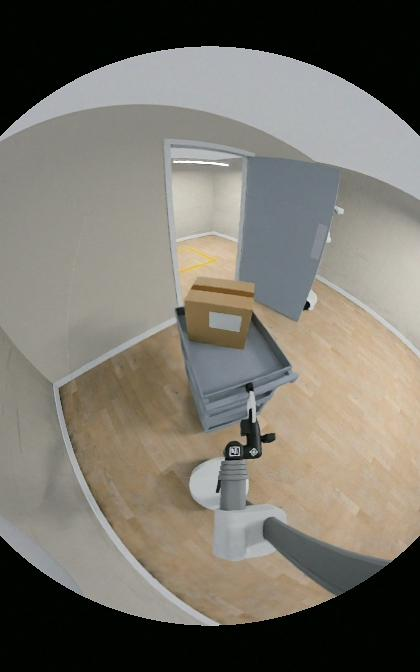

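Call:
{"method": "move", "body": {
  "blocking": false,
  "r1": {"base":{"translate_m":0.03,"strafe_m":0.58},"pace":"slow"},
  "cameras": []
}}

Call:
{"method": "wait", "body": {
  "seconds": 8,
  "cameras": []
}}

Call:
{"method": "move", "body": {
  "blocking": false,
  "r1": {"base":{"rotate_rad":-0.35},"pace":"slow"},
  "cameras": []
}}

Call:
{"method": "wait", "body": {
  "seconds": 3,
  "cameras": ["r1_head_camera","r1_head_left_camera"]
}}

Scene clock: 803.87 s.
move: r1 moving
r1.base_odometry: x=-1.904 y=+3.374 heading=-1.005
r1.turned_by_wheels: +0.000
r1.turned_by_imu: +0.000
r1.base_tilt: forward=-1.6 right=+1.2
r1.lidar_m: 0.32 0.38 1.69 1.10 0.99 1.00 1.22 2.35 4.14 4.17 3.70 0.44
r1.base_status: translate_m moving; strafe_m moving
r1.joint_positions: lift_m=+0.685 arm_m=+0.000 wrist_yaw_rad=+0.003 wrist_pitch_rad=+0.004 wrist_roll_rad=+1.568 gripper_m=-0.020
r1.joint_status: not commanded
r1.measured_speeds: translate_m=+0.002 strafe_m=+0.054 rotate_rad=-0.001 lift_m=+0.000 arm_m=+0.000 wrist_yaw_rad=+0.000 wrist_pitch_rad=+0.000 wrist_roll_rad=+0.000
r1.motor_effort: lift_m=+15(15) arm_m=-4(4) wheel_0=-7(10) wheel_1=+6(6) wheel_2=-1(3)
r1.servo_current: wrist_yaw_rad=46(59) wrist_pitch_rad=52(59) wrist_roll_rad=46(65) gripper_m=46(46)
r1.hand_pose: x=+0.4595 y=-0.0866 z=+0.8623 quat_wxyz=(+0.708, +0.706, +0.002, -0.001) (m; r1's base frame)
r1.wrist_depth_mm: - - 1661 - 324 327 330 / - - - - 293 1618 1205 / - - - - 274 1756 - / - - - 257 258 1921 - / 1863 488 469 238 244 - - / 1708 480 469 177 229 - - / 1661 484 181 144 216 - -
r2: as last shown
r2.turned_by_imu: +0.000
r2.base_tilt: forward=-0.6 right=+0.0
r2.lidar_m: 0.43 0.40 4.79 5.01 1.85 1.30 1.21 1.23 0.87 0.80 0.84 0.54
r2.motor_effort: lift_m=+17(17) arm_m=-12(13) wheel_0=-3(3) wheel_1=-10(10) wheel_2=+11(12)
r2.servo_current: wrist_yaw_rad=98(98) wrist_pitch_rad=46(46) wrist_roll_rad=52(59) gripper_m=78(78)
r2.contact_limits: translate_m 0.8
r2.wrist_depth_mm: - - - 164 220 190 172 / - - - 164 221 191 173 / - - - 164 220 193 175 / - - - 165 221 198 - / - - - 165 226 195 177 / - - - 166 177 188 177 / - - - - 223 184 177
pictures: none
No camera images: "cameras" was empty.

Scene clock: 810.33 s.
earlier move: r1 done
r1.base_odometry: x=-1.411 y=+3.652 heading=-1.005
r1.turned_by_wheels: +0.000
r1.turned_by_imu: +0.001
r1.base_tilt: forward=-1.6 right=+1.3
r1.lidar_m: 0.43 1.27 1.09 0.65 0.57 0.61 0.74 1.44 4.55 4.64 0.38 0.37
r1.base_status: done
r1.joint_positions: lift_m=+0.685 arm_m=+0.000 wrist_yaw_rad=-0.004 wrist_pitch_rad=+0.004 wrist_roll_rad=+1.568 gripper_m=-0.020
r1.joint_status: not commanded
r1.measured_speeds: all 0
r1.motor_effort: lift_m=+15(15) arm_m=+4(4) wheel_0=-7(13) wheel_1=+2(8) wheel_2=-2(7)
r1.servo_current: wrist_yaw_rad=65(72) wrist_pitch_rad=46(59) wrist_roll_rad=46(72) gripper_m=39(52)
r1.hand_pose: x=+0.4590 y=-0.0884 z=+0.8623 quat_wxyz=(+0.708, +0.706, +0.000, -0.003) (m; r1's base frame)
r1.wrist_depth_mm: - 407 394 116 173 174 - / - 399 410 121 183 - - / - 492 477 - 196 - - / 1808 - 585 - 208 - - / - - - 151 224 - - / - - 183 175 233 - 508 / - 131 162 131 179 - 1160
r2.base_odometry: x=-1.817 y=-1.727 heading=-1.319
r2.turned_by_wheels: +0.000
r2.turned_by_imu: +0.001
r2.base_tilt: forward=-0.6 right=+0.0
r2.lidar_m: 0.41 0.41 4.76 5.01 1.85 1.30 1.22 1.22 0.84 0.79 0.83 0.54
r2.base_status: not commanded
r2.joint_positions: lift_m=+0.820 arm_m=+0.001 wrist_yaw_rad=+0.886 wrist_pitch_rad=+0.003 wrist_roll_rad=+0.001 gripper_m=-0.037
r2.joint_status: not commanded
r2.measured_speeds: all 0
r2.motor_effort: lift_m=+17(17) arm_m=-12(13) wheel_0=-2(3) wheel_1=-10(10) wheel_2=+12(12)
r2.servo_current: wrist_yaw_rad=85(98) wrist_pitch_rad=33(52) wrist_roll_rad=39(59) gripper_m=78(85)
r2.contact_limits: translate_m 0.8
r2.hand_pose: x=+0.4216 y=+0.1680 z=+0.9975 quat_wxyz=(+0.904, +0.000, +0.002, +0.428) (m; r2's base frame)
r2.wrist_depth_mm: - - - 163 220 191 173 / - - - 165 222 190 174 / - - - 164 219 192 174 / - - - 165 221 197 - / - - - 166 225 195 176 / - - - 166 176 187 177 / - - - - 224 184 177
wait: 6.47 of 8 s (r1 has come to rest)
pictures: none
No camera images: "cameras" was empty.

Scene clock: 810.83 s.
move: r1 moving
r1.base_odometry: x=-1.411 y=+3.652 heading=-1.129
r1.turned_by_wheels: -0.124
r1.turned_by_imu: -0.124
r1.base_tilt: forward=-1.6 right=+1.2
r1.lidar_m: 0.41 1.30 1.28 0.72 0.58 0.57 0.65 1.14 4.51 4.96 4.13 0.39
r1.base_status: rotate_rad moving
r1.joint_positions: lift_m=+0.685 arm_m=+0.000 wrist_yaw_rad=+0.007 wrist_pitch_rad=+0.004 wrist_roll_rad=+1.568 gripper_m=-0.020
r1.joint_status: not commanded
r1.measured_speeds: translate_m=+0.001 strafe_m=+0.001 rotate_rad=-0.492 lift_m=+0.000 arm_m=+0.000 wrist_yaw_rad=+0.005 wrist_pitch_rad=+0.000 wrist_roll_rad=+0.000
r1.motor_effort: lift_m=+15(15) arm_m=+4(4) wheel_0=+14(14) wheel_1=+7(7) wheel_2=+10(10)
r1.servo_current: wrist_yaw_rad=52(59) wrist_pitch_rad=46(59) wrist_roll_rad=46(59) gripper_m=46(52)
r1.hand_pose: x=+0.4599 y=-0.0855 z=+0.8623 quat_wxyz=(+0.708, +0.706, +0.004, +0.001) (m; r1's base frame)
r1.wrist_depth_mm: - 466 462 - 181 - - / - 410 407 - 191 - - / - 462 462 - 201 - - / 1808 - 535 - 213 - - / 1661 - 627 154 224 - - / - - 180 176 233 1336 - / - - 162 143 179 - 1205
r2: as last shown
r2.turned_by_imu: +0.000
r2.base_tilt: forward=-0.6 right=+0.1
r2.lidar_m: 0.42 0.38 4.80 5.01 1.81 1.29 1.22 1.24 0.83 0.77 0.81 0.55
r2.servo_current: wrist_yaw_rad=78(91) wrist_pitch_rad=46(46) wrist_roll_rad=46(59) gripper_m=78(78)
r2.contact_limits: translate_m 0.8
r2.wrist_depth_mm: - - - 163 220 190 172 / - - - 166 220 191 173 / - - - 164 219 193 174 / - - - 164 220 197 - / - - - 166 227 195 177 / - - - 166 177 188 177 / - - - - 224 183 177
pictures: none
No camera images: "cameras" was empty.

Scene clock: 811.80 s.
earlier move: r1 done
r1.base_odometry: x=-1.411 y=+3.652 heading=-1.355
r1.turned_by_wheels: -0.226
r1.turned_by_imu: -0.227
r1.base_tilt: forward=-1.6 right=+1.2
r1.lidar_m: 0.38 0.39 1.28 0.85 0.62 0.58 0.60 0.87 2.28 4.67 4.30 0.43
r1.base_status: done
r1.joint_positions: lift_m=+0.685 arm_m=+0.000 wrist_yaw_rad=+0.003 wrist_pitch_rad=+0.004 wrist_roll_rad=+1.568 gripper_m=-0.020
r1.joint_status: not commanded
r1.measured_speeds: all 0
r1.motor_effort: lift_m=+15(15) arm_m=-4(4) wheel_0=+6(14) wheel_1=+2(7) wheel_2=-1(11)
r1.servo_current: wrist_yaw_rad=65(78) wrist_pitch_rad=46(59) wrist_roll_rad=46(72) gripper_m=46(52)
r1.hand_pose: x=+0.4595 y=-0.0866 z=+0.8623 quat_wxyz=(+0.708, +0.706, +0.003, -0.001) (m; r1's base frame)
r1.wrist_depth_mm: - - - 245 245 1756 1281 / - - - 243 242 1756 - / - - 569 238 239 - - / - 469 466 236 238 - - / - 512 504 176 236 - - / 1808 - 521 178 233 - - / - - 163 138 230 - -
r2.base_odometry: x=-1.817 y=-1.727 heading=-1.319
r2.turned_by_wheels: +0.000
r2.turned_by_imu: +0.000
r2.base_tilt: forward=-0.6 right=+0.1
r2.lidar_m: 0.41 0.39 4.79 5.01 1.85 1.28 1.23 1.21 0.87 0.79 0.84 0.53
r2.base_status: not commanded
r2.joint_positions: lift_m=+0.820 arm_m=+0.001 wrist_yaw_rad=+0.886 wrist_pitch_rad=+0.003 wrist_roll_rad=+0.001 gripper_m=-0.037
r2.joint_status: not commanded
r2.measured_speeds: all 0
r2.motor_effort: lift_m=+17(17) arm_m=-12(13) wheel_0=-3(3) wheel_1=-10(10) wheel_2=+12(12)
r2.servo_current: wrist_yaw_rad=98(98) wrist_pitch_rad=39(46) wrist_roll_rad=46(59) gripper_m=85(85)
r2.contact_limits: translate_m 0.8
r2.hand_pose: x=+0.4216 y=+0.1680 z=+0.9975 quat_wxyz=(+0.904, +0.000, +0.002, +0.428) (m; r2's base frame)
r2.wrist_depth_mm: - - - 163 219 190 173 / - - - 165 222 191 173 / - - - 165 219 193 174 / - - - 165 220 197 - / - - - 165 227 195 176 / - - - 166 177 187 176 / - - - - 224 185 177
wait: 0.97 of 3 s (r1 has come to rest)
pictures: r1_head_camera, r1_head_left_camera
Images, in order (width x height): r1_head_camera 420x560, r1_head_left_camera 420x672.

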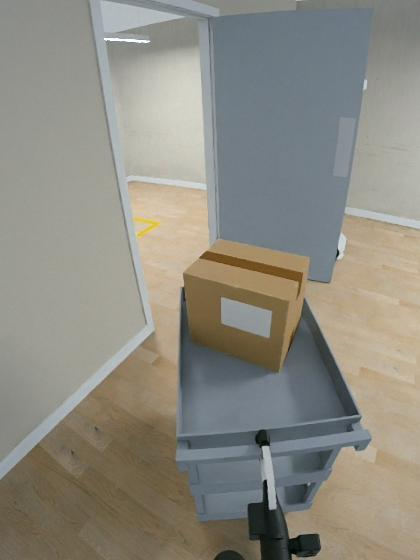

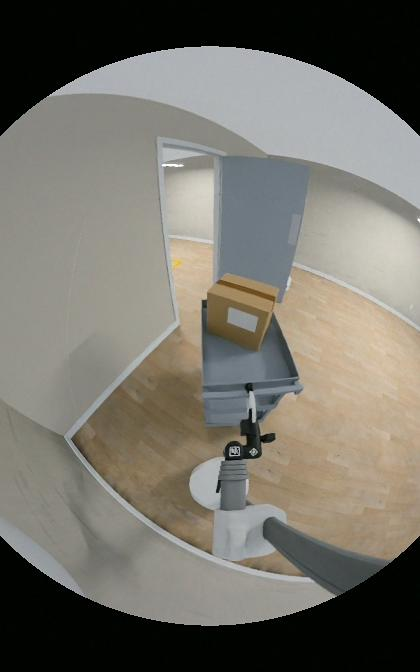

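Call:
{"method": "move", "body": {
  "blocking": false,
  "r1": {"base":{"translate_m":0.37,"strafe_m":0.11},"pace":"slow"},
  "cameras": []
}}

Call:
{"method": "wait", "body": {
  "seconds": 6,
  "cameras": ["r1_head_camera"]
}}

Scene clock: 819.00 s.
move: r1 moving
r1.base_odometry: x=-1.405 y=+3.641 heading=-1.354
r1.turned_by_wheels: +0.000
r1.turned_by_imu: +0.000
r1.base_tilt: forward=-1.6 right=+1.3
r1.lidar_m: 0.40 0.41 1.28 0.88 0.64 0.59 0.62 0.87 2.33 4.68 4.28 0.42
r1.base_status: translate_m moving; strafe_m moving
r1.joint_positions: lift_m=+0.685 arm_m=+0.000 wrist_yaw_rad=+0.003 wrist_pitch_rad=+0.004 wrist_roll_rad=+1.568 gripper_m=-0.020
r1.joint_status: not commanded
r1.measured_speeds: translate_m=+0.048 strafe_m=+0.014 rotate_rad=-0.002 lift_m=+0.000 arm_m=+0.000 wrist_yaw_rad=+0.000 wrist_pitch_rad=+0.000 wrist_roll_rad=+0.000
r1.motor_effort: lift_m=+15(15) arm_m=+3(4) wheel_0=+7(9) wheel_1=+5(8) wheel_2=-8(8)
r1.servo_current: wrist_yaw_rad=52(65) wrist_pitch_rad=39(52) wrist_roll_rad=52(65) gripper_m=46(52)
r1.hand_pose: x=+0.4595 y=-0.0866 z=+0.8623 quat_wxyz=(+0.708, +0.706, +0.003, -0.001) (m; r1's base frame)
r1.wrist_depth_mm: - - - 246 246 1708 1205 / - - - 243 241 1756 - / - - 585 239 239 - - / - 473 473 236 237 - - / - 512 504 175 236 - - / 1808 - 525 178 233 - - / - - 163 140 229 - -
r2: as last shown
r2.base_tilt: forward=-0.6 right=+0.0
r2.lidar_m: 0.41 0.40 4.75 4.99 1.84 1.31 1.20 1.23 0.85 0.79 0.83 0.57
r2.motor_effort: lift_m=+16(17) arm_m=-12(13) wheel_0=-3(3) wheel_1=-10(10) wheel_2=+11(12)
r2.servo_current: wrist_yaw_rad=85(91) wrist_pitch_rad=39(46) wrist_roll_rad=39(59) gripper_m=65(78)
r2.contact_limits: translate_m 0.8
r2.wrist_depth_mm: - - - 164 220 190 172 / - - - 165 221 191 173 / - - - 164 220 192 175 / - - - 165 220 197 - / - - - 166 226 195 177 / - - - 166 177 187 177 / - - - - 224 184 177
pictures: none
No camera images: "cameras" was empty.

Scene clock: 823.60 s.
earlier move: r1 done
r1.base_odometry: x=-1.224 y=+3.315 heading=-1.354
r1.turned_by_wheels: +0.000
r1.turned_by_imu: -0.001
r1.base_tilt: forward=-1.6 right=+1.3
r1.lidar_m: 0.37 1.06 1.01 1.05 0.90 0.84 0.89 1.22 3.30 4.96 4.05 0.40
r1.base_status: done
r1.joint_positions: lift_m=+0.685 arm_m=+0.000 wrist_yaw_rad=-0.002 wrist_pitch_rad=+0.004 wrist_roll_rad=+1.568 gripper_m=-0.020
r1.joint_status: not commanded
r1.measured_speeds: all 0
r1.motor_effort: lift_m=+15(15) arm_m=+4(4) wheel_0=+2(9) wheel_1=+3(8) wheel_2=-4(9)
r1.servo_current: wrist_yaw_rad=52(72) wrist_pitch_rad=46(59) wrist_roll_rad=46(65) gripper_m=46(52)
r1.hand_pose: x=+0.4591 y=-0.0880 z=+0.8623 quat_wxyz=(+0.708, +0.706, +0.001, -0.002) (m; r1's base frame)
r1.wrist_depth_mm: - - 1756 222 223 1618 - / - - 574 165 224 - - / - 449 449 225 228 - - / - 477 480 169 229 - - / 1863 - 535 229 232 - - / - - 574 176 232 1756 - / - - 181 137 235 549 -
r2.base_odometry: x=-1.817 y=-1.727 heading=-1.319
r2.turned_by_wheels: +0.000
r2.turned_by_imu: +0.001
r2.base_tilt: forward=-0.6 right=+0.1
r2.lidar_m: 0.42 0.40 4.78 5.00 1.85 1.33 1.21 1.22 0.86 0.79 0.83 0.54
r2.base_status: not commanded
r2.joint_positions: lift_m=+0.820 arm_m=+0.001 wrist_yaw_rad=+0.886 wrist_pitch_rad=+0.003 wrist_roll_rad=+0.001 gripper_m=-0.037
r2.joint_status: not commanded
r2.measured_speeds: all 0
r2.motor_effort: lift_m=+17(17) arm_m=-12(13) wheel_0=-3(3) wheel_1=-10(10) wheel_2=+12(12)
r2.servo_current: wrist_yaw_rad=85(98) wrist_pitch_rad=39(52) wrist_roll_rad=46(65) gripper_m=72(85)
r2.contact_limits: translate_m 0.8
r2.hand_pose: x=+0.4216 y=+0.1680 z=+0.9975 quat_wxyz=(+0.904, +0.000, +0.002, +0.428) (m; r2's base frame)
r2.wrist_depth_mm: - - - 163 220 190 173 / - - - 165 221 191 173 / - - - 165 220 193 174 / - - - 165 220 197 - / - - - 166 227 194 176 / - - - 167 176 187 177 / - - - - 224 185 177
wait: 4.60 of 6 s (r1 has come to rest)
pictures: r1_head_camera
Images, in order (width x height): r1_head_camera 420x560.

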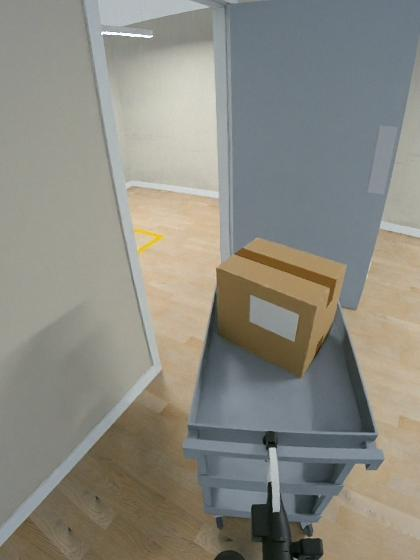

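Call:
{"method": "move", "body": {
  "blocking": false,
  "r1": {"base":{"translate_m":0.4,"strafe_m":0.04},"pace":"slow"},
  "cameras": []
}}

Call:
{"method": "wait", "body": {
  "seconds": 6,
  "cameras": ["r1_head_camera"]
}}

Scene clock: 828.30 s.
move: r1 moving
r1.base_odometry: x=-1.220 y=+3.303 heading=-1.354
r1.turned_by_wheels: +0.000
r1.turned_by_imu: +0.000
r1.base_tilt: forward=-1.6 right=+1.3
r1.lidar_m: 0.39 1.03 0.98 1.05 0.92 0.85 0.92 1.25 3.31 4.97 4.01 0.42
r1.base_status: translate_m moving; strafe_m moving
r1.joint_positions: lift_m=+0.685 arm_m=+0.000 wrist_yaw_rad=-0.002 wrist_pitch_rad=+0.004 wrist_roll_rad=+1.568 gripper_m=-0.020
r1.joint_status: not commanded
r1.measured_speeds: translate_m=+0.049 strafe_m=+0.005 rotate_rad=-0.001 lift_m=+0.000 arm_m=+0.000 wrist_yaw_rad=+0.000 wrist_pitch_rad=+0.000 wrist_roll_rad=+0.000
r1.motor_effort: lift_m=+15(15) arm_m=+4(4) wheel_0=+5(6) wheel_1=+4(7) wheel_2=-9(9)
r1.servo_current: wrist_yaw_rad=59(65) wrist_pitch_rad=46(52) wrist_roll_rad=46(65) gripper_m=46(52)
r1.hand_pose: x=+0.4591 y=-0.0880 z=+0.8623 quat_wxyz=(+0.708, +0.706, +0.001, -0.002) (m; r1's base frame)
r1.wrist_depth_mm: - - 1661 220 220 1708 - / - - 564 164 223 - - / - 452 452 224 226 - - / - 477 480 168 229 - - / 1808 - 544 229 232 - - / - - 569 177 232 831 - / - - 181 148 236 535 -
r2: as last shown
r2.turned_by_imu: +0.000
r2.lidar_m: 0.41 0.37 4.80 4.98 1.87 1.29 1.22 1.21 0.85 0.80 0.81 0.55
r2.motor_effort: lift_m=+17(17) arm_m=-12(12) wheel_0=-3(3) wheel_1=-10(10) wheel_2=+12(12)
r2.servo_current: wrist_yaw_rad=78(91) wrist_pitch_rad=39(46) wrist_roll_rad=52(52) gripper_m=78(78)
r2.contact_limits: translate_m 0.8
r2.wrist_depth_mm: - - - 163 220 190 173 / - - - 165 221 191 173 / - - - 164 220 193 175 / - - - 165 220 197 - / - - - 166 226 194 177 / - - - 166 176 188 177 / - - - - 224 185 177
pictures: none
No camera images: "cameras" was empty.

Scene clock: 833.10 s.
earlier move: r1 done
r1.base_odometry: x=-1.099 y=+2.933 heading=-1.354
r1.turned_by_wheels: +0.000
r1.turned_by_imu: +0.001
r1.base_tilt: forward=-1.6 right=+1.2
r1.lidar_m: 0.42 0.82 0.77 0.82 1.12 1.16 1.22 1.68 4.52 5.09 3.68 0.39
r1.base_status: done
r1.joint_positions: lift_m=+0.685 arm_m=+0.000 wrist_yaw_rad=-0.002 wrist_pitch_rad=+0.004 wrist_roll_rad=+1.568 gripper_m=-0.020
r1.joint_status: not commanded
r1.measured_speeds: all 0
r1.motor_effort: lift_m=+15(15) arm_m=+4(4) wheel_0=+3(9) wheel_1=+3(8) wheel_2=-3(9)
r1.servo_current: wrist_yaw_rad=46(72) wrist_pitch_rad=46(59) wrist_roll_rad=59(65) gripper_m=39(52)
r1.hand_pose: x=+0.4591 y=-0.0879 z=+0.8623 quat_wxyz=(+0.708, +0.706, +0.001, -0.002) (m; r1's base frame)
r1.wrist_depth_mm: - 442 439 120 177 - - / - 404 404 - 187 - - / - 459 466 - 196 - - / - 549 554 - 210 - - / - - - - 224 1756 - / - - - 173 233 1618 - / - - 181 143 179 1464 1229
r2.base_odometry: x=-1.817 y=-1.727 heading=-1.319
r2.turned_by_wheels: +0.000
r2.turned_by_imu: +0.001
r2.base_tilt: forward=-0.6 right=+0.1
r2.lidar_m: 0.41 0.38 4.75 5.00 1.85 1.32 1.21 1.24 0.87 0.80 0.84 0.57
r2.base_status: not commanded
r2.joint_positions: lift_m=+0.820 arm_m=+0.001 wrist_yaw_rad=+0.886 wrist_pitch_rad=+0.003 wrist_roll_rad=+0.001 gripper_m=-0.037
r2.joint_status: not commanded
r2.measured_speeds: all 0
r2.motor_effort: lift_m=+16(17) arm_m=-12(13) wheel_0=-3(3) wheel_1=-10(10) wheel_2=+12(12)
r2.servo_current: wrist_yaw_rad=85(98) wrist_pitch_rad=46(52) wrist_roll_rad=39(59) gripper_m=78(85)
r2.contact_limits: translate_m 0.8
r2.hand_pose: x=+0.4216 y=+0.1680 z=+0.9975 quat_wxyz=(+0.904, +0.000, +0.002, +0.428) (m; r2's base frame)
r2.wrist_depth_mm: - - - 163 220 190 172 / - - - 165 222 191 174 / - - - 165 219 193 175 / - - - 165 220 198 - / - - - 166 227 195 176 / - - - 167 177 189 177 / - - - - 224 185 177
wait: 4.80 of 6 s (r1 has come to rest)
pictures: r1_head_camera
Images, in order (width x height): r1_head_camera 420x560.

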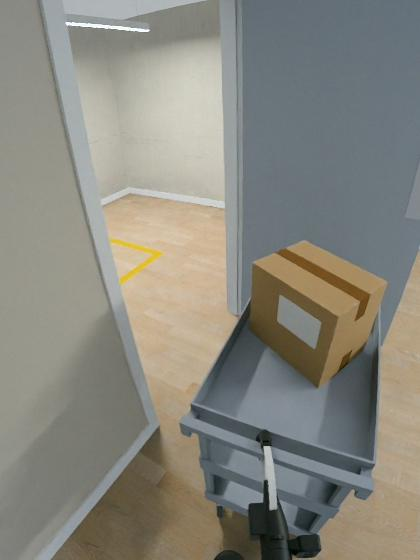

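Call:
{"method": "move", "body": {
  "blocking": false,
  "r1": {"base":{"translate_m":0.25,"strafe_m":-0.05},"pace":"slow"},
  "cameras": []
}}

Call:
{"method": "wait", "body": {
  "seconds": 6,
  "cameras": ["r1_head_camera","r1_head_left_camera"]
}}

Scene clock: 841.10 s.
move: r1 moving
r1.base_odometry: x=-1.099 y=+2.920 heading=-1.353
r1.turned_by_wheels: +0.001
r1.turned_by_imu: +0.001
r1.base_tilt: forward=-1.6 right=+1.3
r1.lidar_m: 0.42 0.82 0.77 0.80 1.12 1.18 1.24 1.70 4.57 5.07 3.68 0.37
r1.base_status: translate_m moving; strafe_m moving
r1.joint_positions: lift_m=+0.685 arm_m=+0.000 wrist_yaw_rad=-0.001 wrist_pitch_rad=+0.004 wrist_roll_rad=+1.568 gripper_m=-0.020
r1.joint_status: not commanded
r1.measured_speeds: translate_m=+0.050 strafe_m=-0.010 rotate_rad=+0.000 lift_m=+0.000 arm_m=+0.000 wrist_yaw_rad=+0.002 wrist_pitch_rad=+0.000 wrist_roll_rad=+0.000
r1.motor_effort: lift_m=+15(15) arm_m=+4(4) wheel_0=+10(10) wheel_1=+5(7) wheel_2=-7(9)
r1.servo_current: wrist_yaw_rad=46(72) wrist_pitch_rad=52(52) wrist_roll_rad=52(59) gripper_m=46(52)
r1.hand_pose: x=+0.4591 y=-0.0878 z=+0.8623 quat_wxyz=(+0.708, +0.706, +0.001, -0.002) (m; r1's base frame)
r1.wrist_depth_mm: - 436 436 118 175 176 - / - 402 399 - 185 - - / - 462 466 - 196 - - / - 549 564 - 208 - - / - - - - 222 1808 - / - - - 173 231 1708 - / - - 180 143 180 1499 1229
r2: as last shown
r2.turned_by_imu: +0.000
r2.base_tilt: forward=-0.6 right=+0.0
r2.lidar_m: 0.45 0.40 4.75 5.00 1.87 1.29 1.20 1.23 0.86 0.78 0.82 0.56
r2.motor_effort: lift_m=+17(17) arm_m=-12(13) wheel_0=-3(3) wheel_1=-10(10) wheel_2=+12(12)
r2.servo_current: wrist_yaw_rad=85(85) wrist_pitch_rad=39(46) wrist_roll_rad=52(59) gripper_m=78(85)
r2.contact_limits: translate_m 0.8
r2.wrist_depth_mm: - - - 163 220 190 173 / - - - 165 221 191 173 / - - - 164 220 193 174 / - - - 165 220 196 - / - - - 166 226 195 176 / - - - 167 177 187 177 / - - - - 224 185 178
pictures: none
No camera images: "cameras" was empty.

Scene clock: 844.40 s.
earlier move: r1 done
r1.base_odometry: x=-1.094 y=+2.678 heading=-1.354
r1.turned_by_wheels: +0.000
r1.turned_by_imu: +0.000
r1.base_tilt: forward=-1.6 right=+1.2
r1.lidar_m: 0.43 0.73 0.69 0.73 1.01 1.42 1.47 2.04 5.08 4.76 3.43 0.38
r1.base_status: done
r1.joint_positions: lift_m=+0.685 arm_m=+0.000 wrist_yaw_rad=-0.001 wrist_pitch_rad=+0.004 wrist_roll_rad=+1.568 gripper_m=-0.020
r1.joint_status: not commanded
r1.measured_speeds: all 0
r1.motor_effort: lift_m=+15(15) arm_m=+4(4) wheel_0=+4(11) wheel_1=+3(7) wheel_2=-1(9)
r1.servo_current: wrist_yaw_rad=52(72) wrist_pitch_rad=46(52) wrist_roll_rad=52(72) gripper_m=46(52)
r1.hand_pose: x=+0.4592 y=-0.0877 z=+0.8623 quat_wxyz=(+0.708, +0.706, +0.001, -0.002) (m; r1's base frame)
r1.wrist_depth_mm: - 418 410 114 170 171 - / - 397 402 120 181 - - / - 469 477 - 193 - - / - 544 574 - 205 - - / - - - - 222 1756 - / - - - 172 233 1576 1229 / - - 180 142 179 1464 1255
r2.base_odometry: x=-1.817 y=-1.727 heading=-1.319
r2.turned_by_wheels: +0.000
r2.turned_by_imu: +0.000
r2.base_tilt: forward=-0.6 right=+0.1
r2.lidar_m: 0.43 0.37 4.77 4.99 1.86 1.32 1.20 1.26 0.86 0.79 0.84 0.56
r2.base_status: not commanded
r2.joint_positions: lift_m=+0.820 arm_m=+0.001 wrist_yaw_rad=+0.886 wrist_pitch_rad=+0.003 wrist_roll_rad=+0.001 gripper_m=-0.037
r2.joint_status: not commanded
r2.measured_speeds: all 0
r2.motor_effort: lift_m=+17(17) arm_m=-12(13) wheel_0=-3(3) wheel_1=-10(10) wheel_2=+12(12)
r2.servo_current: wrist_yaw_rad=72(98) wrist_pitch_rad=46(46) wrist_roll_rad=46(59) gripper_m=85(85)
r2.contact_limits: translate_m 0.8
r2.hand_pose: x=+0.4216 y=+0.1680 z=+0.9975 quat_wxyz=(+0.904, +0.000, +0.002, +0.428) (m; r2's base frame)
r2.wrist_depth_mm: - - - 163 220 190 172 / - - - 165 222 191 173 / - - - 164 220 193 174 / - - - 166 220 198 - / - - - 165 225 194 176 / - - - 166 177 188 177 / - - - - 224 184 177
wait: 3.30 of 6 s (r1 has come to rest)
pictures: r1_head_camera, r1_head_left_camera
Images, in order (width x height): r1_head_camera 420x560, r1_head_left_camera 420x672.

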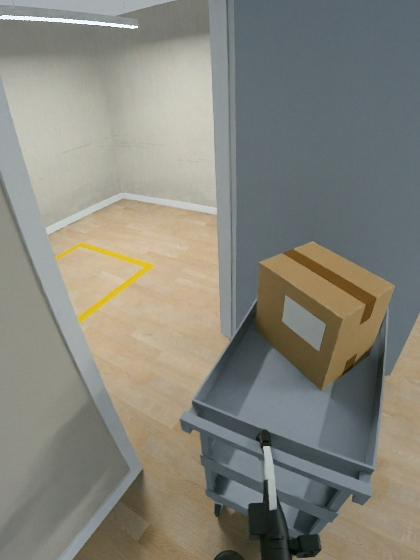

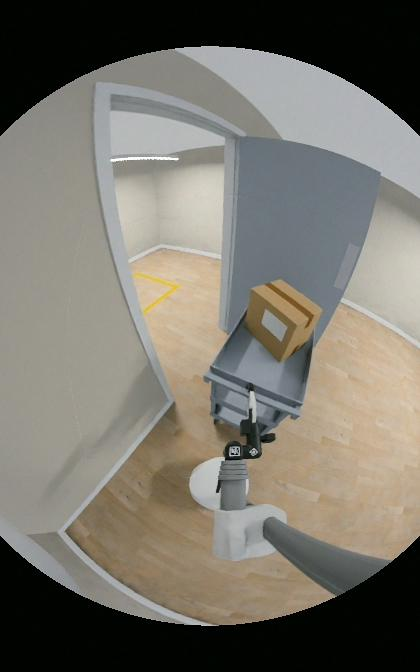

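Call:
{"method": "move", "body": {
  "blocking": false,
  "cameras": ["r1_head_camera","r1_head_right_camera","r1_head_left_camera"]
}}

Scene clock: 868.77 s.
r1.base_odometry: x=-1.094 y=+2.678 heading=-1.354
r1.turned_by_wheels: +0.000
r1.turned_by_imu: +0.000
r1.base_tilt: forward=-1.6 right=+1.3
r1.lidar_m: 0.44 0.73 0.69 0.73 1.01 1.40 1.46 2.07 5.07 4.74 3.44 0.39
r1.base_status: done
r1.joint_positions: lift_m=+0.685 arm_m=+0.000 wrist_yaw_rad=-0.001 wrist_pitch_rad=+0.004 wrist_roll_rad=+1.568 gripper_m=-0.020
r1.joint_status: not commanded
r1.measured_speeds: all 0
r1.motor_effort: lift_m=+15(15) arm_m=+4(4) wheel_0=+3(11) wheel_1=+3(7) wheel_2=-1(9)
r1.servo_current: wrist_yaw_rad=52(72) wrist_pitch_rad=46(52) wrist_roll_rad=52(72) gripper_m=39(52)
r1.hand_pose: x=+0.4592 y=-0.0877 z=+0.8623 quat_wxyz=(+0.708, +0.706, +0.001, -0.002) (m; r1's base frame)
r1.wrist_depth_mm: - 415 415 114 170 170 - / - 397 399 120 181 - - / - 466 477 - 194 - - / - 549 585 - 205 - - / - - - - 221 1708 - / - - - 172 233 1708 1255 / - - 180 142 180 1464 1255
r2.base_odometry: x=-1.817 y=-1.727 heading=-1.319
r2.turned_by_wheels: +0.000
r2.turned_by_imu: +0.000
r2.base_tilt: forward=-0.6 right=+0.0
r2.lidar_m: 0.39 0.42 4.77 5.01 1.87 1.32 1.22 1.24 0.85 0.79 0.80 0.56
r2.base_status: not commanded
r2.joint_positions: lift_m=+0.820 arm_m=+0.001 wrist_yaw_rad=+0.886 wrist_pitch_rad=+0.003 wrist_roll_rad=+0.001 gripper_m=-0.037
r2.joint_status: not commanded
r2.measured_speeds: all 0
r2.motor_effort: lift_m=+17(17) arm_m=-12(13) wheel_0=-3(3) wheel_1=-10(10) wheel_2=+11(12)
r2.servo_current: wrist_yaw_rad=78(98) wrist_pitch_rad=33(46) wrist_roll_rad=52(59) gripper_m=72(85)
r2.contact_limits: translate_m 0.8
r2.hand_pose: x=+0.4216 y=+0.1680 z=+0.9975 quat_wxyz=(+0.904, +0.000, +0.002, +0.428) (m; r2's base frame)
r2.wrist_depth_mm: - - - 163 220 190 172 / - - - 165 221 191 173 / - - - 164 220 193 174 / - - - 165 221 197 - / - - - 165 226 195 177 / - - - 166 176 189 177 / - - - - 224 184 177
pictures: r1_head_camera, r1_head_left_camera, r1_head_right_camera
Images, in order (width x height): r1_head_camera 420x560, r1_head_left_camera 420x672, r1_head_right_camera 420x672.

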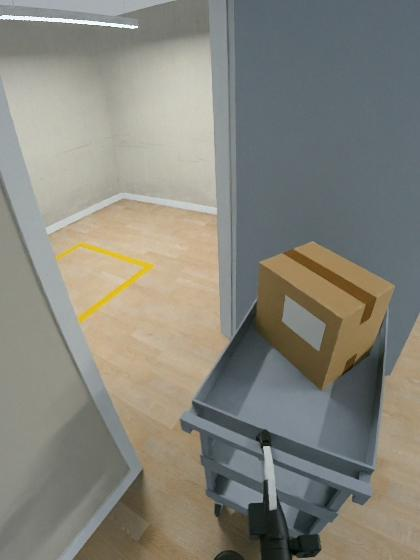

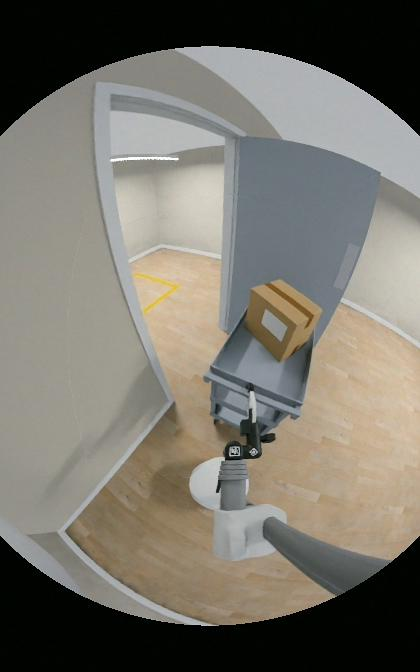

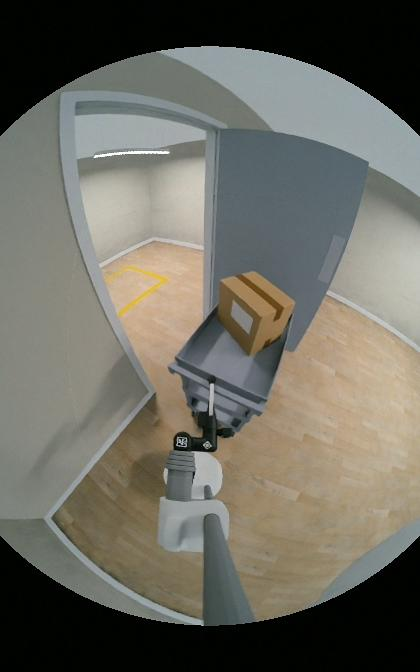

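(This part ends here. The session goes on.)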